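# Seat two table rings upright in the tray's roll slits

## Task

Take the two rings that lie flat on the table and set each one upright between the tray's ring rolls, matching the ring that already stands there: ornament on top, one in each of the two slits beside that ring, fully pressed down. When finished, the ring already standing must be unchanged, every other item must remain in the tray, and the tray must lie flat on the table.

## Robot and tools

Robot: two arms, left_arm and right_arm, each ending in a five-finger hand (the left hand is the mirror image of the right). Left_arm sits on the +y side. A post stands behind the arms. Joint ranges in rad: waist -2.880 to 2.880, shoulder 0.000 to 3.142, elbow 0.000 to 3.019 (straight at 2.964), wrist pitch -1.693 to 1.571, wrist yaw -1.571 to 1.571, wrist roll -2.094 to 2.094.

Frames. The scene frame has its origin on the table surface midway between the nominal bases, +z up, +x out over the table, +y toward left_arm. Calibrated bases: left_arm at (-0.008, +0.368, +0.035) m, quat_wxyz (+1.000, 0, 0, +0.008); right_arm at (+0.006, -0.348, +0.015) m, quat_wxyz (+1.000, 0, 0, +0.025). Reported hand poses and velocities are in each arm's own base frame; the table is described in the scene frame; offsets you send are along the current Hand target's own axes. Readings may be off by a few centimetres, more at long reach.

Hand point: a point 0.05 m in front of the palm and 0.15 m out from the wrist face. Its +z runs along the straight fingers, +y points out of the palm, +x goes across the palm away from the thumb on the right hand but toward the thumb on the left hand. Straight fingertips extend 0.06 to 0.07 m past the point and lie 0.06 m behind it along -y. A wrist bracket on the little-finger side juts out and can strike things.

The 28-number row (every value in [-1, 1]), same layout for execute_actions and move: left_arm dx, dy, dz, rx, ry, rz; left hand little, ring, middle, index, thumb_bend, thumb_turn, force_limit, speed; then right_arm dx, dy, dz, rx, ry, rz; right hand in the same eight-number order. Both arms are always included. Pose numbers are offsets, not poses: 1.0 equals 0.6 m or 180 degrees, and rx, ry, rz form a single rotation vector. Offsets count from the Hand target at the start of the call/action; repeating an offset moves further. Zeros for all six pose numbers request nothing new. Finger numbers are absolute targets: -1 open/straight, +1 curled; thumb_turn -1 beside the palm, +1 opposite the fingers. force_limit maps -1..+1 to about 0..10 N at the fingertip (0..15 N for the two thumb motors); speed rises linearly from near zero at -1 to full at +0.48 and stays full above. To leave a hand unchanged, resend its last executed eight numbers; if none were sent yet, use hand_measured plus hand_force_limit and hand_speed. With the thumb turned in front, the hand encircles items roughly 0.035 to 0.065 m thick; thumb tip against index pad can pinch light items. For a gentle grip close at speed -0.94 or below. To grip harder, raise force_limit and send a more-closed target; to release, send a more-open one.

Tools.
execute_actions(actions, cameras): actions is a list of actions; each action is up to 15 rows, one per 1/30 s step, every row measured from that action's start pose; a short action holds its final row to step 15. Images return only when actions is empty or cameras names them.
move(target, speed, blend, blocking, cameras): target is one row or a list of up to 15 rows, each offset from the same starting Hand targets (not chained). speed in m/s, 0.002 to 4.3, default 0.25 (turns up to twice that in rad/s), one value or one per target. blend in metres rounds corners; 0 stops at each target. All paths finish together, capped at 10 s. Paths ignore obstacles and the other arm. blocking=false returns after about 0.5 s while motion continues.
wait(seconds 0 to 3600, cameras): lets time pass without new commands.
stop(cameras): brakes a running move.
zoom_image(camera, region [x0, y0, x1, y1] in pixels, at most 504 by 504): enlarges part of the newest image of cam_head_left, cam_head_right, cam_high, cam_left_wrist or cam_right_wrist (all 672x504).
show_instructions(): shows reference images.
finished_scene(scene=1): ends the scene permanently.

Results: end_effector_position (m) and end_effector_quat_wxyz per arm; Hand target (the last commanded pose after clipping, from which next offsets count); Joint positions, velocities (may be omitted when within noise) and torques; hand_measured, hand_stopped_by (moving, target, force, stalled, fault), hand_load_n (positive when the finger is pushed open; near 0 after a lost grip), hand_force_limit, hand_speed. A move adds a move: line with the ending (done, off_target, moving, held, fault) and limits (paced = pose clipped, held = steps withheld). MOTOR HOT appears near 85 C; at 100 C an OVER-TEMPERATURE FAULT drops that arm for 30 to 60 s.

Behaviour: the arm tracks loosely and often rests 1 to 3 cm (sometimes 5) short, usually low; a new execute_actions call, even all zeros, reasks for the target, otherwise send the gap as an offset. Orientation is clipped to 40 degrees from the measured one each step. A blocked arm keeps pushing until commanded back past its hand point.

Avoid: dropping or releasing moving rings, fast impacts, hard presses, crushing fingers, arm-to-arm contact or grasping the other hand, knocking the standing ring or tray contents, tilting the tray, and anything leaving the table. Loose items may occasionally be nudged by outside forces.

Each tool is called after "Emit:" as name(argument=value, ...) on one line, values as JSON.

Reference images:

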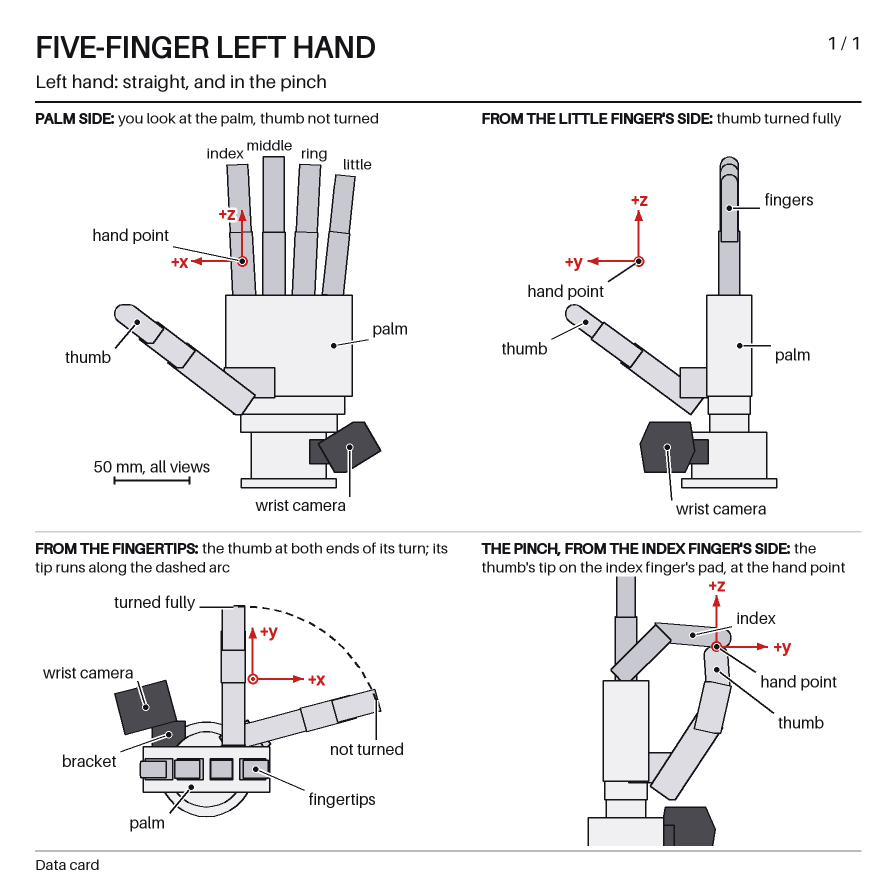

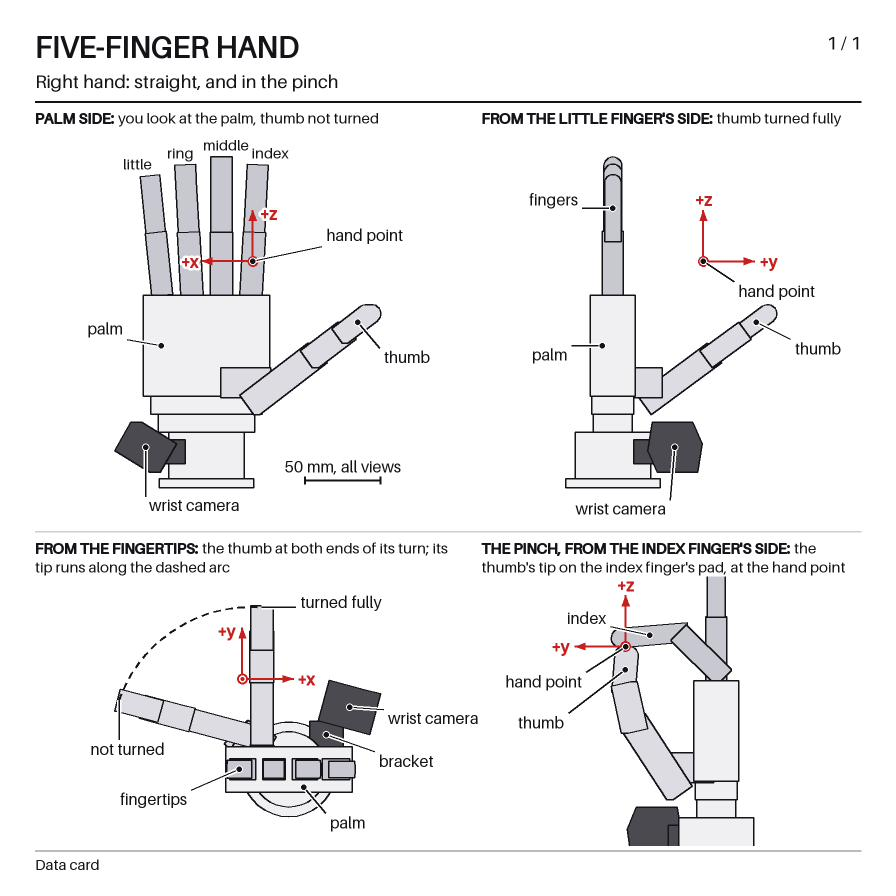

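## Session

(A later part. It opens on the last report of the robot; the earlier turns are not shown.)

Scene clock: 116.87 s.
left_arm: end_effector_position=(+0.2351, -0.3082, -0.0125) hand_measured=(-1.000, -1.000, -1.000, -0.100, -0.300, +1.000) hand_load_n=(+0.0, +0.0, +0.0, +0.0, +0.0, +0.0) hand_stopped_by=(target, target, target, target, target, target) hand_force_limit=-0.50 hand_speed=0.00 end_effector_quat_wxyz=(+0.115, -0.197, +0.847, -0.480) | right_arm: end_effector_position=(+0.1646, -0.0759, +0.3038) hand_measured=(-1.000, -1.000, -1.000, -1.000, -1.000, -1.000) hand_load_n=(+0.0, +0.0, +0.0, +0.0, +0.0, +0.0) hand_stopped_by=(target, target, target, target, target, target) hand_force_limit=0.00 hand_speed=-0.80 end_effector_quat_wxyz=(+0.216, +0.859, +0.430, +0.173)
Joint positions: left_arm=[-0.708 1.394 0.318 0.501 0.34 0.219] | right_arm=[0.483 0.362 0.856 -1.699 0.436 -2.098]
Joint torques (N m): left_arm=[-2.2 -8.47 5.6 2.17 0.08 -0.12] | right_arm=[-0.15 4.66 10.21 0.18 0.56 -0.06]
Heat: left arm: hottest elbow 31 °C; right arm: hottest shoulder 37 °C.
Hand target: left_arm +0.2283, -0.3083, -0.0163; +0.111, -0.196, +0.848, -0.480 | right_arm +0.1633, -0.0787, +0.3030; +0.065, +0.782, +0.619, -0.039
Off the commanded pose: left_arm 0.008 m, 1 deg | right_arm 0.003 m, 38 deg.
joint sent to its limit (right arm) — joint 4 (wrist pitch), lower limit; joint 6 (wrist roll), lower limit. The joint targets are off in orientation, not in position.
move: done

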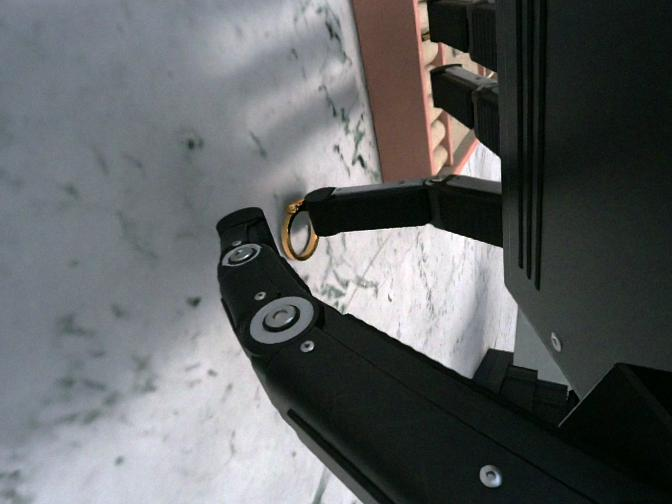

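Emit:
move(target=[0.009,-0.002,-0.001,0,0,0,-1,-1,-1,-0.1,-0.3,1,-0.5,0,0,0,0,0,0,0,-1,-1,-1,-1,-1,-1,0,-0.8], speed=0.03, cameras=["cam_left_wrist"])

Emit:
zoom_image(camera="cam_left_wrist", region=[180, 130, 380, 280])

Scene clock: 121.70 s.
left_arm: end_effector_position=(+0.2323, -0.3115, -0.0127) hand_measured=(-1.000, -1.000, -1.000, -0.100, -0.300, +1.000) hand_load_n=(+0.0, +0.0, +0.0, +0.0, +0.0, +0.0) hand_stopped_by=(target, target, target, target, target, target) hand_force_limit=-0.50 hand_speed=0.00 end_effector_quat_wxyz=(+0.116, -0.197, +0.847, -0.479) | right_arm: end_effector_position=(+0.1646, -0.0759, +0.3038) hand_measured=(-1.000, -1.000, -1.000, -1.000, -1.000, -1.000) hand_load_n=(+0.0, +0.0, +0.0, +0.0, -0.5, +0.0) hand_stopped_by=(target, target, target, target, target, target) hand_force_limit=0.00 hand_speed=-0.80 end_effector_quat_wxyz=(+0.216, +0.859, +0.430, +0.173)
Joint positions: left_arm=[-0.726 1.394 0.318 0.504 0.323 0.211] | right_arm=[0.483 0.362 0.856 -1.699 0.436 -2.098]
Joint torques (N m): left_arm=[-2.73 -9.52 5.22 1.99 0.12 -0.11] | right_arm=[0.03 5.48 10.28 0.28 0.55 -0.08]
Heat: left arm: hottest wrist roll 31 °C; right arm: hottest shoulder 36 °C.
Hand target: left_arm +0.2235, -0.3108, -0.0150; +0.111, -0.196, +0.848, -0.480 | right_arm +0.1633, -0.0787, +0.3030; +0.065, +0.782, +0.619, -0.039
Off the commanded pose: left_arm 0.009 m, 1 deg | right_arm 0.003 m, 38 deg.
joint sent to its limit (right arm) — joint 4 (wrist pitch), lower limit; joint 6 (wrist roll), lower limit. The joint targets are off in orientation, not in position.
move: done

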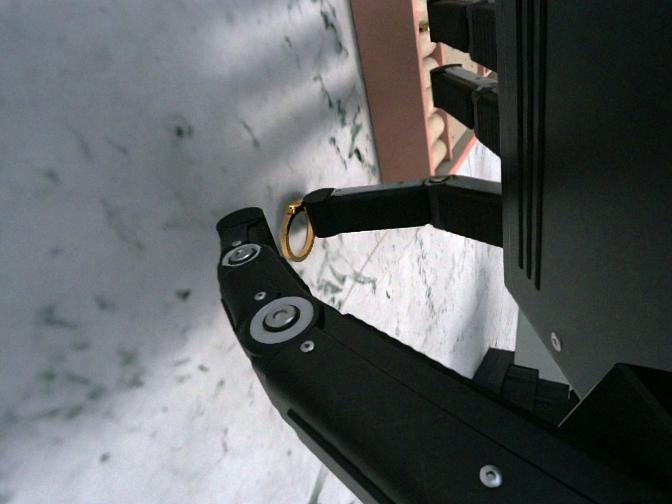

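Scaled by 2.520.

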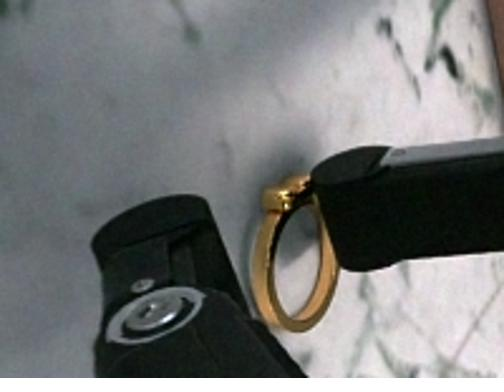

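Emit:
move(target=[0,0,0,0,0,0,-1,-1,-1,-0.1,0.1,1,-0.8,-0.94,0,0,0,0,0,0,-1,-1,-1,-1,-1,-1,0,-0.8], speed=0.03, cameras=["cam_left_wrist"])

Emit:
zoom_image(camera="cam_left_wrist", region=[180, 130, 380, 280])

Scene clock: 129.73 s.
left_arm: end_effector_position=(+0.2324, -0.3115, -0.0127) hand_measured=(-1.000, -1.000, -1.000, -0.100, +0.100, +1.000) hand_load_n=(+0.0, +0.0, +0.0, +0.0, +0.0, -0.5) hand_stopped_by=(target, target, target, target, target, target) hand_force_limit=-0.80 hand_speed=-0.94 end_effector_quat_wxyz=(+0.116, -0.197, +0.847, -0.479) | right_arm: end_effector_position=(+0.1646, -0.0759, +0.3038) hand_measured=(-1.000, -1.000, -1.000, -1.000, -1.000, -1.000) hand_load_n=(+0.0, +0.0, +0.0, +0.0, +0.0, +0.0) hand_stopped_by=(target, target, target, target, target, target) hand_force_limit=0.00 hand_speed=-0.80 end_effector_quat_wxyz=(+0.216, +0.859, +0.430, +0.173)
Joint positions: left_arm=[-0.726 1.394 0.318 0.504 0.323 0.211] | right_arm=[0.483 0.362 0.856 -1.699 0.436 -2.098]
Joint torques (N m): left_arm=[-2.49 -10.46 5.12 1.78 0.11 -0.14] | right_arm=[-0.21 5.6 10.4 0.12 0.57 -0.04]
Heat: left arm: hottest wrist roll 31 °C; right arm: hottest shoulder 36 °C.
Hand target: left_arm +0.2236, -0.3108, -0.0150; +0.111, -0.196, +0.848, -0.480 | right_arm +0.1633, -0.0787, +0.3030; +0.065, +0.782, +0.619, -0.039
Off the commanded pose: left_arm 0.009 m, 1 deg | right_arm 0.003 m, 38 deg.
joint sent to its limit (right arm) — joint 4 (wrist pitch), lower limit; joint 6 (wrist roll), lower limit. The joint targets are off in orientation, not in position.
move: done

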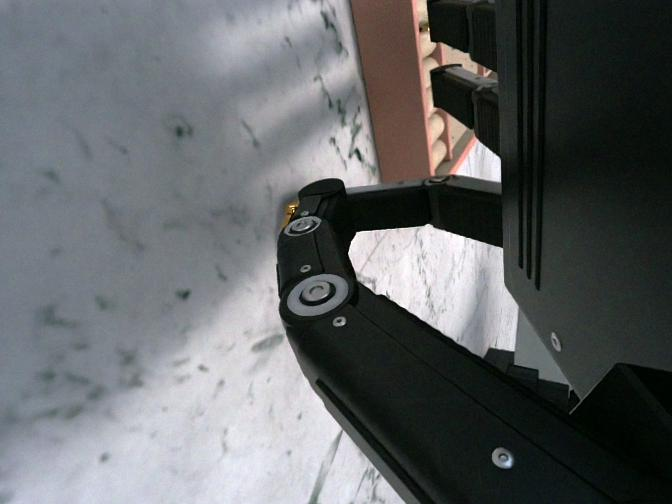

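Scaled by 2.520.

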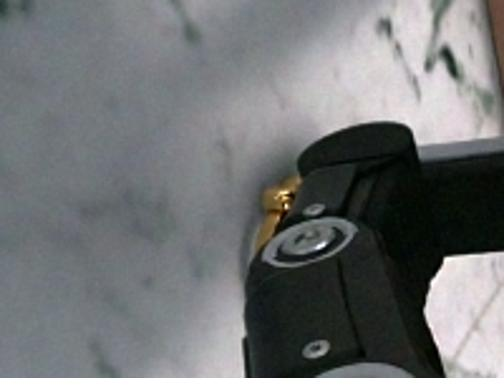

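Emit:
move(target=[[0,0,0,0,0,0,-1,-1,-1,-0.1,-0.3,1,-0.8,-0.5,0,0,0,0,0,0,-1,-1,-1,-1,-1,-1,0,-0.8],[0,0,0,0,0,0,-1,-1,-1,0.05,-0.3,1,-0.8,-0.94,0,0,0,0,0,0,-1,-1,-1,-1,-1,-1,0,-0.8]], speed=0.03, cameras=["cam_left_wrist"])

Emit:
zoom_image(camera="cam_left_wrist", region=[180, 130, 380, 280])

Scene clock: 135.63 s.
left_arm: end_effector_position=(+0.2302, -0.3107, -0.0139) hand_measured=(-1.000, -1.000, -1.000, +0.050, -0.300, +1.000) hand_load_n=(+0.0, +0.0, +0.0, +0.0, +0.0, +0.0) hand_stopped_by=(target, target, target, target, target, target) hand_force_limit=-0.80 hand_speed=-0.94 end_effector_quat_wxyz=(+0.114, -0.197, +0.848, -0.478) | right_arm: end_effector_position=(+0.1646, -0.0759, +0.3038) hand_measured=(-1.000, -1.000, -1.000, -1.000, -1.000, -1.000) hand_load_n=(+0.0, +0.0, +0.0, +0.0, +0.0, +0.0) hand_stopped_by=(target, target, target, target, target, target) hand_force_limit=0.00 hand_speed=-0.80 end_effector_quat_wxyz=(+0.216, +0.859, +0.430, +0.173)
Joint positions: left_arm=[-0.728 1.394 0.314 0.504 0.323 0.209] | right_arm=[0.483 0.362 0.856 -1.699 0.436 -2.098]
Joint torques (N m): left_arm=[-2.43 -9.05 5.44 2 0.08 -0.16] | right_arm=[0.03 5.25 10.11 0.21 0.57 -0.05]
Heat: left arm: hottest wrist roll 30 °C; right arm: hottest shoulder 36 °C.
Hand target: left_arm +0.2234, -0.3108, -0.0150; +0.111, -0.196, +0.848, -0.480 | right_arm +0.1633, -0.0787, +0.3030; +0.065, +0.782, +0.619, -0.039
Off the commanded pose: left_arm 0.007 m, 0 deg | right_arm 0.003 m, 38 deg.
joint sent to its limit (right arm) — joint 4 (wrist pitch), lower limit; joint 6 (wrist roll), lower limit. The joint targets are off in orientation, not in position.
move: done

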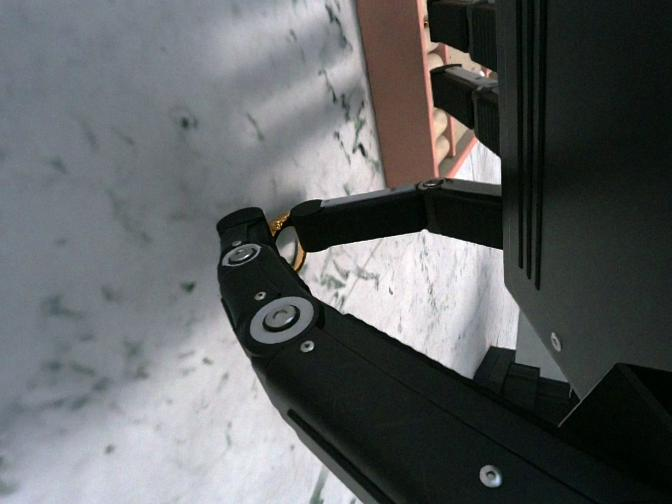

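Scaled by 2.520.

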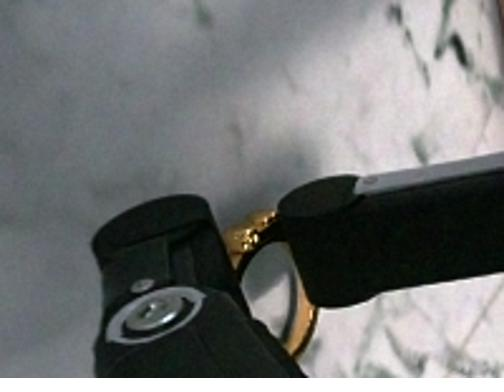

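Emit:
move(target=[[0,0,0,0,0,0,-1,-1,-1,-0.15,-0.4,1,-0.8,-0.5,0,0,0,0,0,0,-1,-1,-1,-1,-1,-1,0,-0.8],[0.015,0,0,0,0,0,-1,-1,-1,-0.15,-0.4,1,-0.8,-0.5,0,0,0,0,0,0,-1,-1,-1,-1,-1,-1,0,-0.8]], speed=0.03, cameras=["cam_left_wrist"])

Emit:
zoom_image(camera="cam_left_wrist", region=[180, 130, 380, 280])

Scene clock: 139.50 s.
left_arm: end_effector_position=(+0.2217, -0.3129, -0.0171) hand_measured=(-1.000, -1.000, -1.000, -0.150, -0.400, +1.000) hand_load_n=(+0.0, +0.0, +0.0, +0.0, +0.0, +0.0) hand_stopped_by=(target, target, target, target, target, target) hand_force_limit=-0.80 hand_speed=-0.50 end_effector_quat_wxyz=(+0.114, -0.198, +0.850, -0.474) | right_arm: end_effector_position=(+0.1646, -0.0759, +0.3038) hand_measured=(-1.000, -1.000, -1.000, -1.000, -1.000, -1.000) hand_load_n=(+0.0, +0.0, +0.0, +0.0, -0.5, +0.0) hand_stopped_by=(target, target, target, target, target, target) hand_force_limit=0.00 hand_speed=-0.80 end_effector_quat_wxyz=(+0.216, +0.859, +0.430, +0.173)
Joint positions: left_arm=[-0.758 1.393 0.305 0.507 0.295 0.195] | right_arm=[0.483 0.362 0.856 -1.699 0.436 -2.098]
Joint torques (N m): left_arm=[-2.02 -9.64 5.39 2.4 0.17 -0.08] | right_arm=[0.15 5.71 10.29 0.34 0.56 -0.1]
Heat: left arm: hottest wrist roll 30 °C; right arm: hottest shoulder 36 °C.
Hand target: left_arm +0.2154, -0.3148, -0.0150; +0.111, -0.196, +0.848, -0.480 | right_arm +0.1633, -0.0787, +0.3030; +0.065, +0.782, +0.619, -0.039
Off the commanded pose: left_arm 0.007 m, 1 deg | right_arm 0.003 m, 38 deg.
joint sent to its limit (right arm) — joint 4 (wrist pitch), lower limit; joint 6 (wrist roll), lower limit. The joint targets are off in orientation, not in position.
move: done

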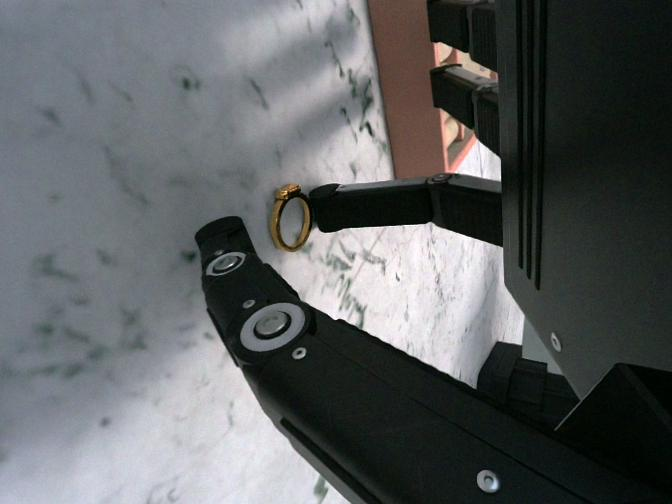

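Scaled by 2.520.

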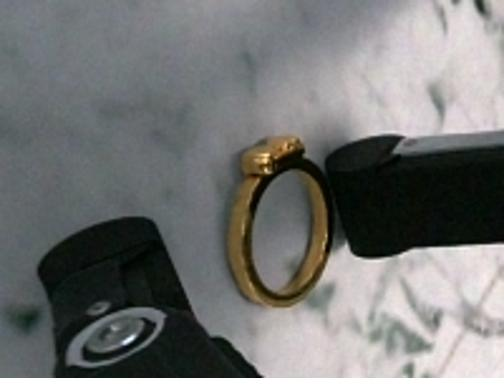

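Emit:
move(target=[[0,0,0,0,0,0,-1,-1,-1,-0.15,-0.35,1,-0.8,-0.5,0,0,0,0,0,0,-1,-1,-1,-1,-1,-1,0,-0.8],[0,0,0,0,0,0,-1,-1,-1,0.0,-0.35,1,-0.8,-0.94,0,0,0,0,0,0,-1,-1,-1,-1,-1,-1,0,-0.8]], speed=0.03, cameras=["cam_left_wrist"])

Emit:
zoom_image(camera="cam_left_wrist", region=[180, 130, 380, 280])

Scene clock: 144.57 s.
left_arm: end_effector_position=(+0.2201, -0.3127, -0.0178) hand_measured=(-1.000, -1.000, -1.000, +0.000, -0.350, +1.000) hand_load_n=(+0.0, +0.0, +0.0, +0.0, +0.0, +0.0) hand_stopped_by=(target, target, target, target, target, target) hand_force_limit=-0.80 hand_speed=-0.94 end_effector_quat_wxyz=(+0.112, -0.198, +0.851, -0.473) | right_arm: end_effector_position=(+0.1646, -0.0759, +0.3038) hand_measured=(-1.000, -1.000, -1.000, -1.000, -1.000, -1.000) hand_load_n=(+0.0, +0.0, +0.0, +0.0, -0.5, +0.0) hand_stopped_by=(target, target, target, target, target, target) hand_force_limit=0.00 hand_speed=-0.80 end_effector_quat_wxyz=(+0.216, +0.859, +0.430, +0.173)
Joint positions: left_arm=[-0.761 1.393 0.303 0.507 0.295 0.193] | right_arm=[0.483 0.362 0.856 -1.699 0.436 -2.098]
Joint torques (N m): left_arm=[-2.14 -9.7 5.45 2.28 0.12 -0.11] | right_arm=[0.09 5.48 10.19 0.24 0.58 -0.06]
Heat: left arm: hottest wrist roll 30 °C; right arm: hottest shoulder 36 °C.
Hand target: left_arm +0.2153, -0.3147, -0.0152; +0.111, -0.196, +0.848, -0.479 | right_arm +0.1633, -0.0787, +0.3030; +0.065, +0.782, +0.619, -0.039
Off the commanded pose: left_arm 0.006 m, 1 deg | right_arm 0.003 m, 38 deg.
joint sent to its limit (right arm) — joint 4 (wrist pitch), lower limit; joint 6 (wrist roll), lower limit. The joint targets are off in orientation, not in position.
move: done

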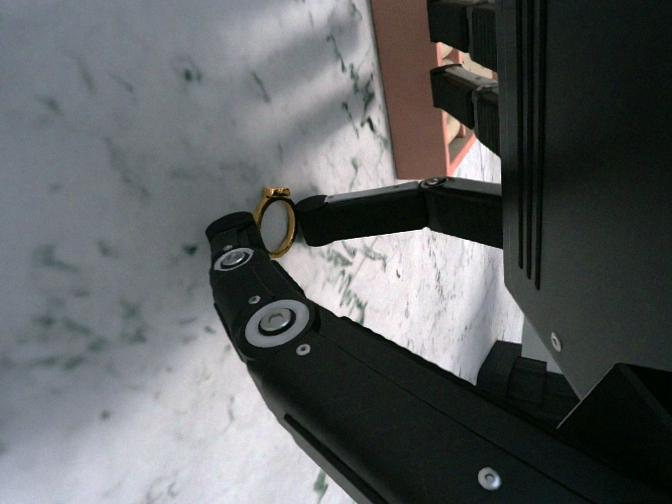

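Scaled by 2.520.

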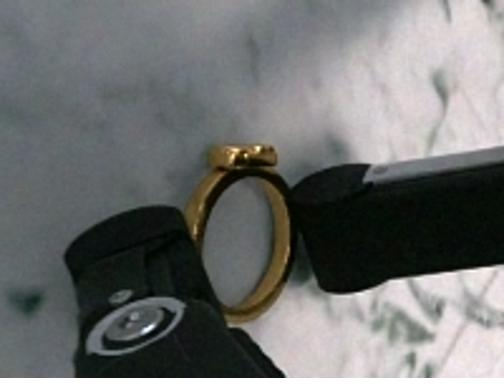

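Emit:
move(target=[0,0,0,0,0,0,-1,-1,-1,0.15,-0.35,1,-0.7,-0.94,0,0,0,0,0,0,-1,-1,-1,-1,-1,-1,0,-0.8], speed=0.03, cameras=["cam_left_wrist"])

Emit:
zoom_image(camera="cam_left_wrist", region=[180, 130, 380, 280])

Scene clock: 151.87 s.
left_arm: end_effector_position=(+0.2201, -0.3127, -0.0178) hand_measured=(-1.000, -1.000, -1.000, +0.150, -0.350, +1.000) hand_load_n=(+0.0, +0.0, +0.0, +0.0, +0.5, +0.0) hand_stopped_by=(target, target, target, target, target, target) hand_force_limit=-0.70 hand_speed=-0.94 end_effector_quat_wxyz=(+0.112, -0.198, +0.851, -0.473) | right_arm: end_effector_position=(+0.1646, -0.0759, +0.3038) hand_measured=(-1.000, -1.000, -1.000, -1.000, -1.000, -1.000) hand_load_n=(+0.0, +0.0, +0.0, +0.0, +0.0, +0.0) hand_stopped_by=(target, target, target, target, target, target) hand_force_limit=0.00 hand_speed=-0.80 end_effector_quat_wxyz=(+0.216, +0.859, +0.430, +0.173)
Joint positions: left_arm=[-0.761 1.393 0.303 0.507 0.295 0.193] | right_arm=[0.483 0.362 0.856 -1.699 0.436 -2.098]
Joint torques (N m): left_arm=[-2.84 -9.47 5.45 2.11 0.16 -0.11] | right_arm=[-0.15 5.19 10.3 0.29 0.57 -0.06]
Heat: left arm: hottest wrist roll 30 °C; right arm: hottest shoulder 36 °C.
Hand target: left_arm +0.2153, -0.3147, -0.0152; +0.111, -0.196, +0.848, -0.479 | right_arm +0.1633, -0.0787, +0.3030; +0.065, +0.782, +0.619, -0.039
Off the commanded pose: left_arm 0.006 m, 1 deg | right_arm 0.003 m, 38 deg.
joint sent to its limit (right arm) — joint 4 (wrist pitch), lower limit; joint 6 (wrist roll), lower limit. The joint targets are off in orientation, not in position.
move: done

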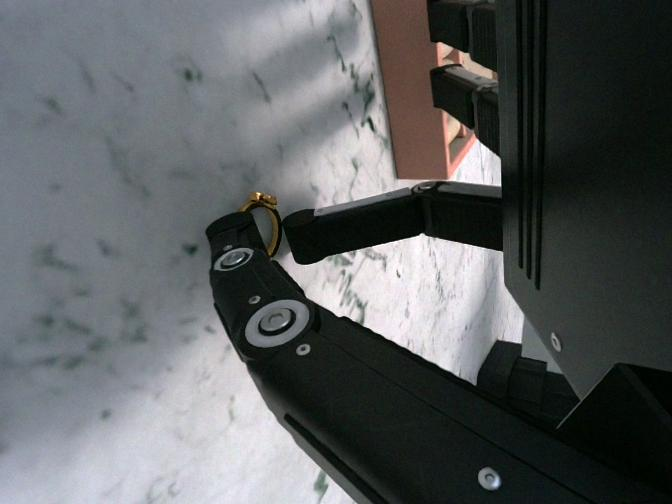

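Scaled by 2.520.

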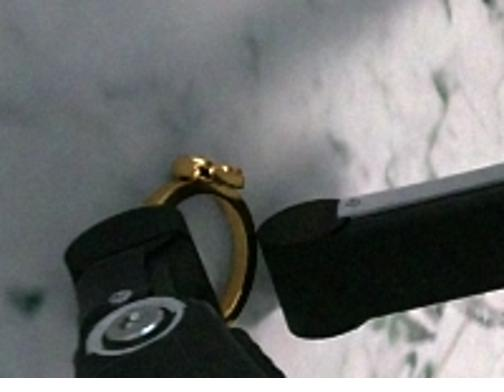

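Emit:
move(target=[0,0,0,0,0,0,-1,-1,-1,0.3,-0.35,1,-0.7,-0.94,0,0,0,0,0,0,-1,-1,-1,-1,-1,-1,0,-0.8], speed=0.03, cameras=["cam_left_wrist"])

Emit:
zoom_image(camera="cam_left_wrist", region=[180, 130, 380, 280])

Scene clock: 154.60 s.
left_arm: end_effector_position=(+0.2201, -0.3127, -0.0178) hand_measured=(-1.000, -1.000, -1.000, +0.300, -0.350, +1.000) hand_load_n=(+0.0, +0.0, +0.0, +0.0, +0.0, +0.0) hand_stopped_by=(target, target, target, target, target, target) hand_force_limit=-0.70 hand_speed=-0.94 end_effector_quat_wxyz=(+0.112, -0.198, +0.851, -0.473) | right_arm: end_effector_position=(+0.1646, -0.0759, +0.3038) hand_measured=(-1.000, -1.000, -1.000, -1.000, -1.000, -1.000) hand_load_n=(+0.0, +0.0, +0.0, +0.0, +0.0, +0.0) hand_stopped_by=(target, target, target, target, target, target) hand_force_limit=0.00 hand_speed=-0.80 end_effector_quat_wxyz=(+0.216, +0.859, +0.430, +0.173)
Joint positions: left_arm=[-0.761 1.393 0.303 0.507 0.295 0.193] | right_arm=[0.483 0.362 0.856 -1.699 0.436 -2.098]
Joint torques (N m): left_arm=[-2.43 -9.7 5.72 1.96 0.11 -0.14] | right_arm=[-0.26 5.25 10.28 0.24 0.54 -0.06]
Heat: left arm: hottest wrist roll 30 °C; right arm: hottest shoulder 36 °C.
Hand target: left_arm +0.2153, -0.3147, -0.0152; +0.111, -0.196, +0.848, -0.479 | right_arm +0.1633, -0.0787, +0.3030; +0.065, +0.782, +0.619, -0.039
Off the commanded pose: left_arm 0.006 m, 1 deg | right_arm 0.003 m, 38 deg.
joint sent to its limit (right arm) — joint 4 (wrist pitch), lower limit; joint 6 (wrist roll), lower limit. The joint targets are off in orientation, not in position.
move: done

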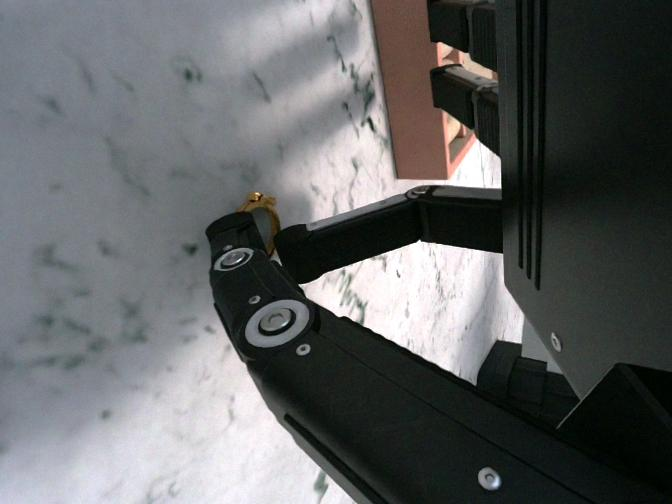

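Scaled by 2.520.

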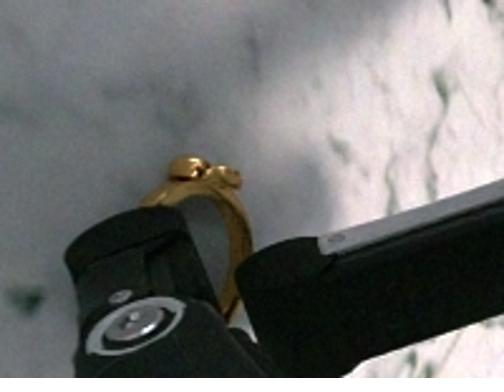

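Emit:
move(target=[[0,-0.01,-0.005,0,0,0,-1,-1,-1,-0.15,-0.45,1,-0.7,-0.5,0,0,0,0,0,0,-1,-1,-1,-1,-1,-1,0,-0.8],[0,0.01,0.005,0,0,0,-1,-1,-1,-0.15,-0.45,1,-0.7,-0.5,0,0,0,0,0,0,-1,-1,-1,-1,-1,-1,0,-0.8]], speed=0.03, cameras=["cam_left_wrist"])

Emit:
zoom_image(camera="cam_left_wrist", region=[180, 130, 380, 280])

Scene clock: 159.17 s.
left_arm: end_effector_position=(+0.2207, -0.3135, -0.0175) hand_measured=(-1.000, -1.000, -1.000, -0.150, -0.450, +1.000) hand_load_n=(+0.0, +0.0, +0.0, +0.0, +0.0, +0.0) hand_stopped_by=(target, target, target, target, target, target) hand_force_limit=-0.70 hand_speed=-0.50 end_effector_quat_wxyz=(+0.116, -0.196, +0.847, -0.480) | right_arm: end_effector_position=(+0.1646, -0.0759, +0.3038) hand_measured=(-1.000, -1.000, -1.000, -1.000, -1.000, -1.000) hand_load_n=(+0.0, +0.0, +0.0, +0.0, +0.0, +0.0) hand_stopped_by=(target, target, target, target, target, target) hand_force_limit=0.00 hand_speed=-0.80 end_effector_quat_wxyz=(+0.216, +0.859, +0.430, +0.173)
Joint positions: left_arm=[-0.761 1.401 0.295 0.54 0.295 0.192] | right_arm=[0.483 0.362 0.856 -1.699 0.436 -2.098]
Joint torques (N m): left_arm=[-1.73 -8 5.44 2.24 0.16 -0.13] | right_arm=[-0.03 5.48 10.26 0.23 0.56 -0.1]
Heat: left arm: hottest wrist roll 30 °C; right arm: hottest shoulder 36 °C.
Hand target: left_arm +0.2151, -0.3142, -0.0218; +0.111, -0.196, +0.848, -0.479 | right_arm +0.1633, -0.0787, +0.3030; +0.065, +0.782, +0.619, -0.039
Off the commanded pose: left_arm 0.007 m, 1 deg | right_arm 0.003 m, 38 deg.
joint sent to its limit (right arm) — joint 4 (wrist pitch), lower limit; joint 6 (wrist roll), lower limit. The joint targets are off in orientation, not in position.
move: done

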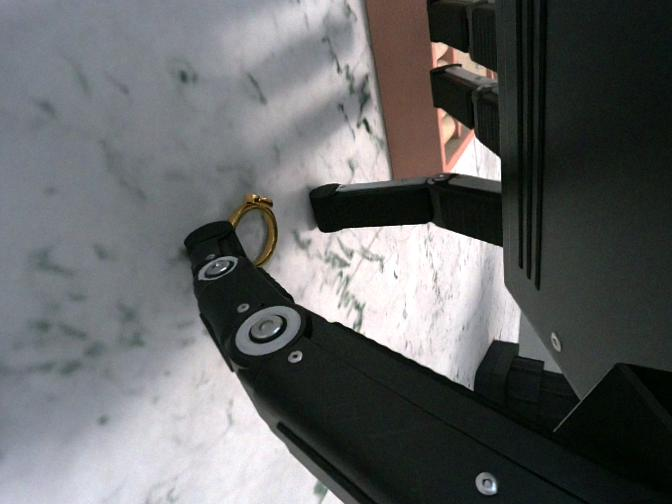

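Scaled by 2.520.

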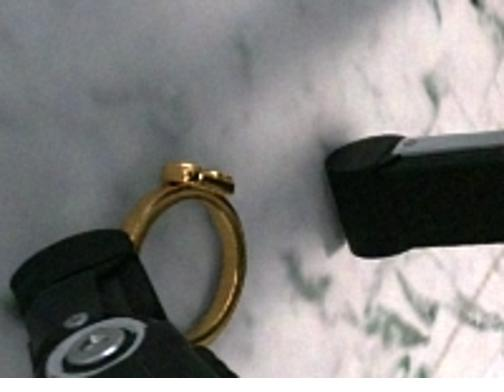

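Emit:
move(target=[[0,-0.0172,-0.0103,0,0,0,-1,-1,-1,-0.15,-0.45,1,-0.7,-0.5,0,0,0,0,0,0,-1,-1,-1,-1,-1,-1,0,-0.8],[-0.003,-0.0077,-0.026,0,0,0,-1,-1,-1,-0.15,-0.45,1,-0.7,-0.5,0,0,0,0,0,0,-1,-1,-1,-1,-1,-1,0,-0.8],[-0.003,0.0095,-0.0157,0,0,0,-1,-1,-1,-0.15,-0.45,1,-0.7,-0.5,0,0,0,0,0,0,-1,-1,-1,-1,-1,-1,0,-0.8]], speed=0.04, cameras=["cam_left_wrist"])

Emit:
zoom_image(camera="cam_left_wrist", region=[180, 130, 380, 280])

Scene clock: 165.40 s.
left_arm: end_effector_position=(+0.2106, -0.3078, -0.0175) hand_measured=(-1.000, -1.000, -1.000, -0.150, -0.450, +1.000) hand_load_n=(+0.0, +0.0, +0.0, +0.0, +0.0, +0.0) hand_stopped_by=(target, target, target, target, target, target) hand_force_limit=-0.70 hand_speed=-0.50 end_effector_quat_wxyz=(+0.109, -0.193, +0.848, -0.481) | right_arm: end_effector_position=(+0.1646, -0.0759, +0.3038) hand_measured=(-1.000, -1.000, -1.000, -1.000, -1.000, -1.000) hand_load_n=(+0.0, +0.0, +0.0, +0.0, +0.0, +0.0) hand_stopped_by=(target, target, target, target, target, target) hand_force_limit=0.00 hand_speed=-0.80 end_effector_quat_wxyz=(+0.216, +0.859, +0.430, +0.173)
Joint positions: left_arm=[-0.761 1.376 0.27 0.536 0.31 0.192] | right_arm=[0.483 0.362 0.856 -1.699 0.436 -2.098]
Joint torques (N m): left_arm=[-0.32 -6.77 5.31 2.26 0.23 0.05] | right_arm=[-0.15 5.71 10.25 0.28 0.57 -0.07]
Heat: left arm: hottest wrist roll 30 °C; right arm: hottest shoulder 36 °C.
Hand target: left_arm +0.2119, -0.3036, -0.0217; +0.111, -0.196, +0.848, -0.480 | right_arm +0.1633, -0.0787, +0.3030; +0.065, +0.782, +0.619, -0.039
Off the commanded pose: left_arm 0.006 m, 0 deg | right_arm 0.003 m, 38 deg.
joint sent to its limit (right arm) — joint 4 (wrist pitch), lower limit; joint 6 (wrist roll), lower limit. The joint targets are off in orientation, not in position.
move: done

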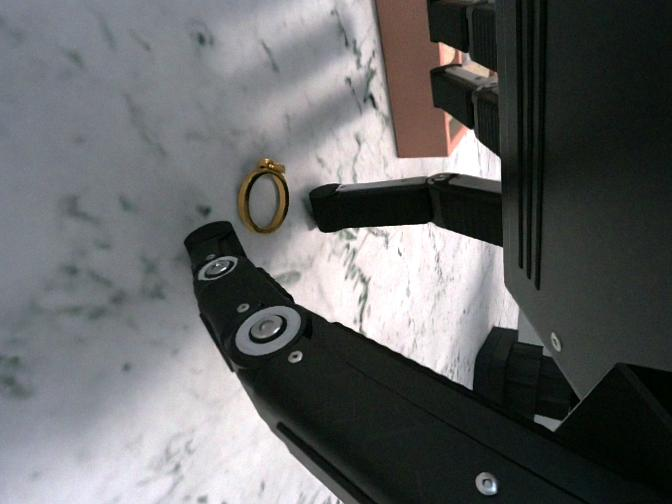

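Scaled by 2.520.

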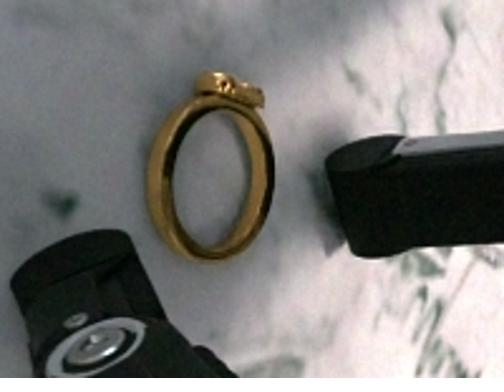

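Emit:
move(target=[[-0.011,-0.0083,-0.0077,0,0,0,-1,-1,-1,-0.15,-0.45,1,-0.7,-0.5,0,0,0,0,0,0,-1,-1,-1,-1,-1,-1,0,-0.8],[-0.022,0.0044,-0.0026,0,0,0,-1,-1,-1,-0.15,-0.4,1,-0.7,-0.5,0,0,0,0,0,0,-1,-1,-1,-1,-1,-1,0,-0.8]], speed=0.04, cameras=["cam_left_wrist"])

Emit:
zoom_image(camera="cam_left_wrist", region=[180, 130, 380, 280])

Scene clock: 169.43 s.
left_arm: end_effector_position=(+0.2180, -0.2997, -0.0180) hand_measured=(-1.000, -1.000, -1.000, -0.150, -0.400, +1.000) hand_load_n=(+0.0, +0.0, +0.0, +0.0, +0.0, +0.0) hand_stopped_by=(target, target, target, target, target, target) hand_force_limit=-0.70 hand_speed=-0.50 end_effector_quat_wxyz=(+0.105, -0.196, +0.847, -0.484) | right_arm: end_effector_position=(+0.1646, -0.0759, +0.3038) hand_measured=(-1.000, -1.000, -1.000, -1.000, -1.000, -1.000) hand_load_n=(+0.0, +0.0, +0.0, +0.0, +0.0, +0.0) hand_stopped_by=(target, target, target, target, target, target) hand_force_limit=0.00 hand_speed=-0.80 end_effector_quat_wxyz=(+0.216, +0.859, +0.430, +0.173)
Joint positions: left_arm=[-0.71 1.382 0.27 0.536 0.359 0.209] | right_arm=[0.483 0.362 0.856 -1.699 0.436 -2.098]
Joint torques (N m): left_arm=[0.44 -6.36 6.01 2.03 0.11 0.09] | right_arm=[-0.15 5.54 10.28 0.24 0.58 -0.06]
Heat: left arm: hottest wrist roll 30 °C; right arm: hottest shoulder 36 °C.
Hand target: left_arm +0.2226, -0.2954, -0.0232; +0.111, -0.196, +0.848, -0.480 | right_arm +0.1633, -0.0787, +0.3030; +0.065, +0.782, +0.619, -0.039
Off the commanded pose: left_arm 0.008 m, 1 deg | right_arm 0.003 m, 38 deg.
joint sent to its limit (right arm) — joint 4 (wrist pitch), lower limit; joint 6 (wrist roll), lower limit. The joint targets are off in orientation, not in position.
move: done

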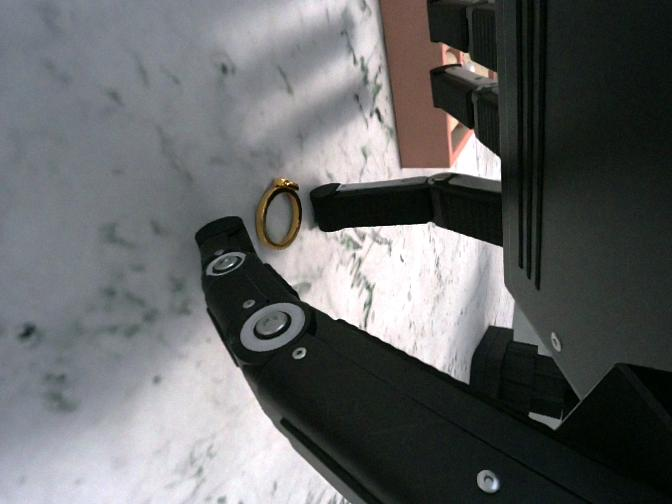

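Scaled by 2.520.

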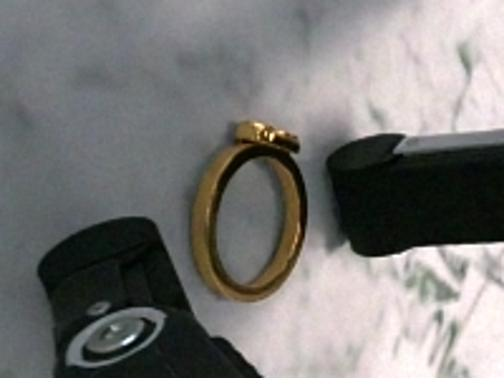

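Emit:
move(target=[0,0.0057,0.0034,0,0,0,-1,-1,-1,-0.15,-0.4,1,-0.7,-0.5,0,0,0,0,0,0,-1,-1,-1,-1,-1,-1,0,-0.8], speed=0.02, cameras=["cam_left_wrist"])

Emit:
zoom_image(camera="cam_left_wrist", region=[180, 130, 380, 280])

Scene clock: 172.77 s.
left_arm: end_effector_position=(+0.2198, -0.3016, -0.0186) hand_measured=(-1.000, -1.000, -1.000, -0.150, -0.400, +1.000) hand_load_n=(+0.0, +0.0, +0.0, -1.5, +0.0, +0.0) hand_stopped_by=(target, target, target, target, target, target) hand_force_limit=-0.70 hand_speed=-0.50 end_effector_quat_wxyz=(+0.107, -0.194, +0.844, -0.488) | right_arm: end_effector_position=(+0.1646, -0.0759, +0.3038) hand_measured=(-1.000, -1.000, -1.000, -1.000, -1.000, -1.000) hand_load_n=(+0.0, +0.0, +0.0, +0.0, +0.0, +0.0) hand_stopped_by=(target, target, target, target, target, target) hand_force_limit=0.00 hand_speed=-0.80 end_effector_quat_wxyz=(+0.216, +0.859, +0.430, +0.173)
Joint positions: left_arm=[-0.71 1.398 0.27 0.562 0.36 0.209] | right_arm=[0.483 0.362 0.856 -1.699 0.436 -2.098]
Joint torques (N m): left_arm=[0.15 -6.12 5.56 1.73 0.08 0.14] | right_arm=[-0.21 5.36 10.37 0.21 0.55 -0.1]
Heat: left arm: hottest wrist roll 30 °C; right arm: hottest shoulder 36 °C.
Hand target: left_arm +0.2225, -0.2954, -0.0273; +0.111, -0.196, +0.848, -0.480 | right_arm +0.1633, -0.0787, +0.3030; +0.065, +0.782, +0.619, -0.039
Off the commanded pose: left_arm 0.011 m, 1 deg | right_arm 0.003 m, 38 deg.
joint sent to its limit (right arm) — joint 4 (wrist pitch), lower limit; joint 6 (wrist roll), lower limit. The joint targets are off in orientation, not in position.
move: off_target (left_arm)

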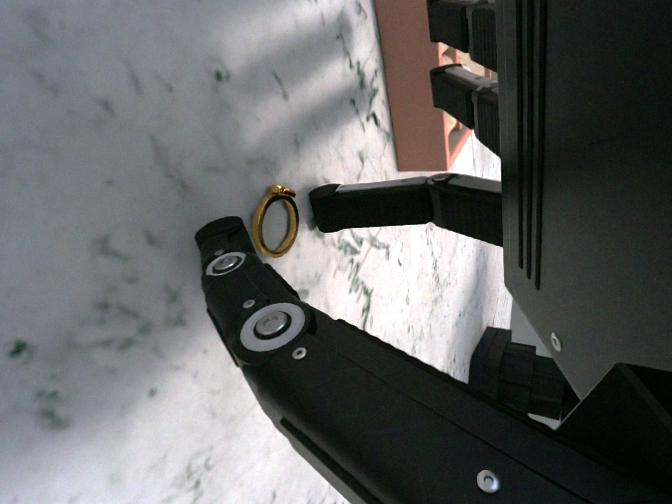

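Scaled by 2.520.

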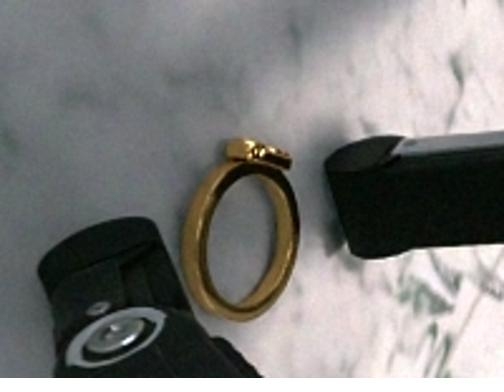

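Emit:
move(target=[[0,-0.0043,-0.0026,0,0,0,-1,-1,-1,-0.15,-0.38,1,-0.7,-0.5,0,0,0,0,0,0,-1,-1,-1,-1,-1,-1,0,-0.8],[0,-0.0043,-0.0026,0,0,0,-1,-1,-1,0.0,-0.38,1,-0.7,-0.9,0,0,0,0,0,0,-1,-1,-1,-1,-1,-1,0,-0.8]], speed=0.02, cameras=["cam_left_wrist"])

Emit:
zoom_image(camera="cam_left_wrist", region=[180, 130, 380, 280])

Scene clock: 176.53 s.
left_arm: end_effector_position=(+0.2201, -0.3014, -0.0186) hand_measured=(-1.000, -1.000, -1.000, +0.000, -0.380, +1.000) hand_load_n=(+0.0, +0.0, +0.0, +0.5, +0.0, +0.0) hand_stopped_by=(target, target, target, target, target, target) hand_force_limit=-0.70 hand_speed=-0.90 end_effector_quat_wxyz=(+0.107, -0.194, +0.844, -0.488) | right_arm: end_effector_position=(+0.1646, -0.0759, +0.3038) hand_measured=(-1.000, -1.000, -1.000, -1.000, -1.000, -1.000) hand_load_n=(+0.0, +0.0, +0.0, +0.0, +0.0, +0.0) hand_stopped_by=(target, target, target, target, target, target) hand_force_limit=0.00 hand_speed=-0.80 end_effector_quat_wxyz=(+0.216, +0.859, +0.430, +0.173)
Joint positions: left_arm=[-0.709 1.398 0.27 0.563 0.36 0.21] | right_arm=[0.483 0.362 0.856 -1.699 0.436 -2.098]
Joint torques (N m): left_arm=[-0.44 -7.47 5.94 1.47 0.11 0.14] | right_arm=[0.15 5.3 10.43 0.24 0.56 -0.1]
Heat: left arm: hottest wrist roll 30 °C; right arm: hottest shoulder 36 °C.
Hand target: left_arm +0.2226, -0.2953, -0.0242; +0.111, -0.196, +0.848, -0.480 | right_arm +0.1633, -0.0787, +0.3030; +0.065, +0.782, +0.619, -0.039
Off the commanded pose: left_arm 0.009 m, 1 deg | right_arm 0.003 m, 38 deg.
joint sent to its limit (right arm) — joint 4 (wrist pitch), lower limit; joint 6 (wrist roll), lower limit. The joint targets are off in orientation, not in position.
move: done

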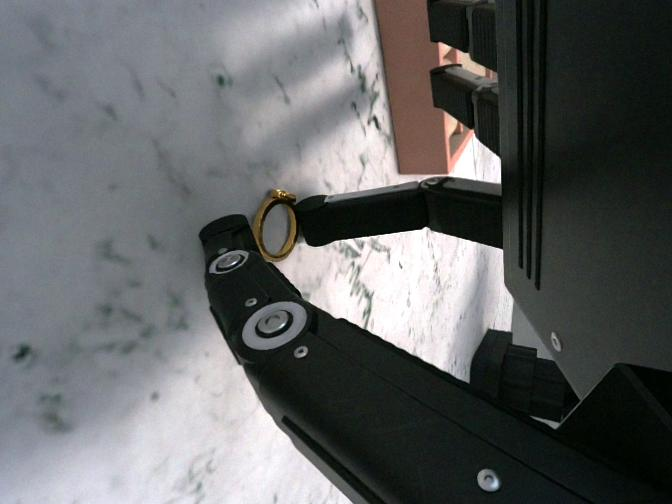

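Scaled by 2.520.

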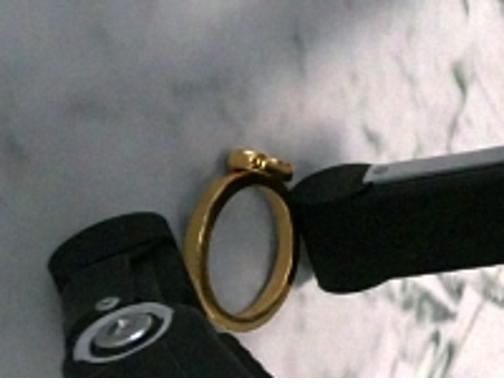

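Emit:
move(target=[0,0.003,0.002,0,0,0,-1,-1,-1,0.1,-0.38,1,-0.7,-0.94,0,0,0,0,0,0,-1,-1,-1,-1,-1,-1,0,-0.8], speed=0.02, cameras=["cam_left_wrist"])

Emit:
zoom_image(camera="cam_left_wrist", region=[180, 130, 380, 280])

Scene clock: 178.43 s.
left_arm: end_effector_position=(+0.2202, -0.3010, -0.0194) hand_measured=(-1.000, -1.000, -1.000, +0.100, -0.380, +1.000) hand_load_n=(+0.0, +0.0, +0.0, +0.5, +0.0, +0.0) hand_stopped_by=(target, target, target, target, target, target) hand_force_limit=-0.70 hand_speed=-0.94 end_effector_quat_wxyz=(+0.107, -0.194, +0.845, -0.487) | right_arm: end_effector_position=(+0.1646, -0.0759, +0.3038) hand_measured=(-1.000, -1.000, -1.000, -1.000, -1.000, -1.000) hand_load_n=(+0.0, +0.0, +0.0, +0.0, +0.0, +0.0) hand_stopped_by=(target, target, target, target, target, target) hand_force_limit=0.00 hand_speed=-0.80 end_effector_quat_wxyz=(+0.216, +0.859, +0.430, +0.173)
Joint positions: left_arm=[-0.709 1.4 0.27 0.563 0.36 0.212] | right_arm=[0.483 0.362 0.856 -1.699 0.436 -2.098]
Joint torques (N m): left_arm=[-0.03 -7.12 5.82 1.63 0.06 0.05] | right_arm=[-0.5 5.01 10.3 0.13 0.54 -0.09]
Heat: left arm: hottest wrist roll 30 °C; right arm: hottest shoulder 36 °C.
Hand target: left_arm +0.2226, -0.2955, -0.0263; +0.111, -0.196, +0.848, -0.480 | right_arm +0.1633, -0.0787, +0.3030; +0.065, +0.782, +0.619, -0.039
Off the commanded pose: left_arm 0.009 m, 1 deg | right_arm 0.003 m, 38 deg.
joint sent to its limit (right arm) — joint 4 (wrist pitch), lower limit; joint 6 (wrist roll), lower limit. The joint targets are off in orientation, not in position.
move: done

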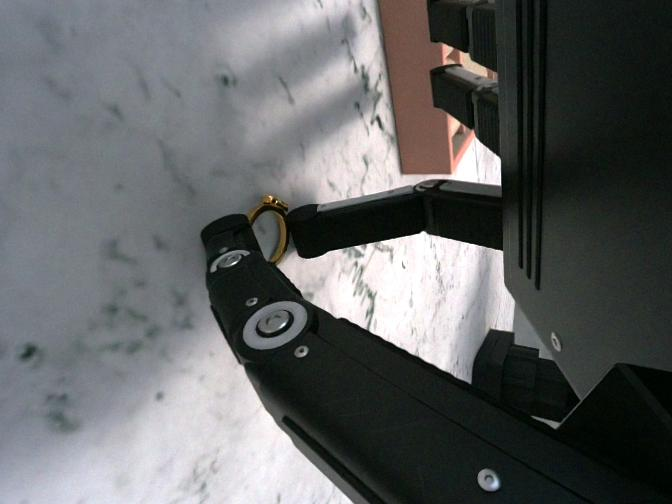

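Scaled by 2.520.

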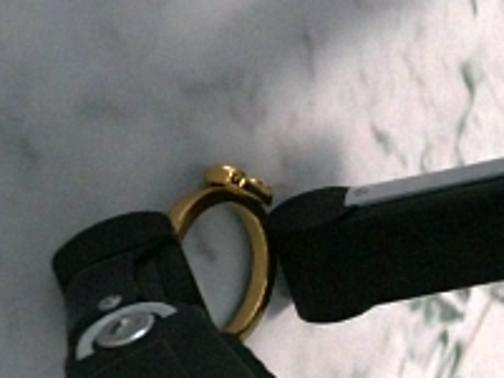

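Emit:
move(target=[[0,-0.0085,-0.0052,0,0,0,-1,-1,-1,-0.15,-0.38,1,-0.7,-0.5,0,0,0,0,0,0,-1,-1,-1,-1,-1,-1,0,-0.8],[0,-0.0033,-0.0137,0.0222,0,0,-1,-1,-1,-0.15,-0.38,1,-0.7,-0.5,0,0,0,0,0,0,-1,-1,-1,-1,-1,-1,0,-0.8],[0,0.0052,-0.0085,0.0222,0,0,-1,-1,-1,-0.15,-0.38,1,-0.7,-0.5,0,0,0,0,0,0,-1,-1,-1,-1,-1,-1,0,-0.8]], speed=0.03, cameras=["cam_left_wrist"])

Emit:
zoom_image(camera="cam_left_wrist", region=[180, 130, 380, 280])

Scene clock: 185.90 s.
left_arm: end_effector_position=(+0.2208, -0.2961, -0.0191) hand_measured=(-1.000, -1.000, -1.000, -0.150, -0.380, +1.000) hand_load_n=(+0.0, -0.5, +0.0, +0.0, -0.5, +0.0) hand_stopped_by=(target, target, target, target, target, target) hand_force_limit=-0.70 hand_speed=-0.50 end_effector_quat_wxyz=(+0.118, -0.186, +0.829, -0.515) | right_arm: end_effector_position=(+0.1646, -0.0759, +0.3038) hand_measured=(-1.000, -1.000, -1.000, -1.000, -1.000, -1.000) hand_load_n=(+0.0, +0.0, +0.0, +0.0, +0.0, +0.0) hand_stopped_by=(target, target, target, target, target, target) hand_force_limit=0.00 hand_speed=-0.80 end_effector_quat_wxyz=(+0.216, +0.859, +0.430, +0.173)
Joint positions: left_arm=[-0.68 1.442 0.225 0.717 0.396 0.212] | right_arm=[0.483 0.362 0.856 -1.699 0.436 -2.098]
Joint torques (N m): left_arm=[-0.09 -6.89 4.42 2.17 0.2 0.03] | right_arm=[-0.32 5.6 10.41 0.35 0.55 -0.09]
Heat: left arm: hottest wrist roll 30 °C; right arm: hottest shoulder 36 °C.
Hand target: left_arm +0.2200, -0.2900, -0.0264; +0.118, -0.192, +0.831, -0.509 | right_arm +0.1633, -0.0787, +0.3030; +0.065, +0.782, +0.619, -0.039
Off the commanded pose: left_arm 0.010 m, 1 deg | right_arm 0.003 m, 38 deg.
joint sent to its limit (right arm) — joint 4 (wrist pitch), lower limit; joint 6 (wrist roll), lower limit. The joint targets are off in orientation, not in position.
move: done

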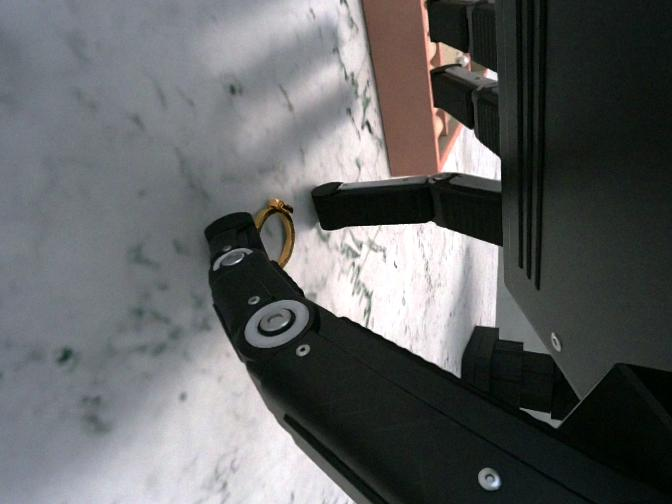

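Scaled by 2.520.

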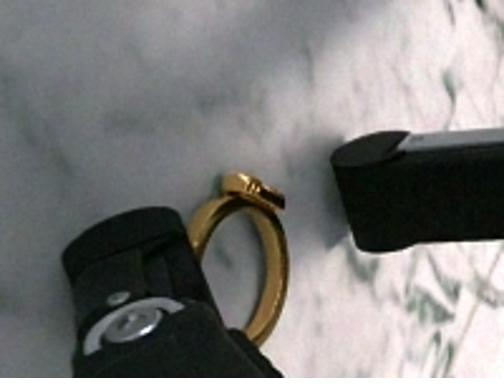

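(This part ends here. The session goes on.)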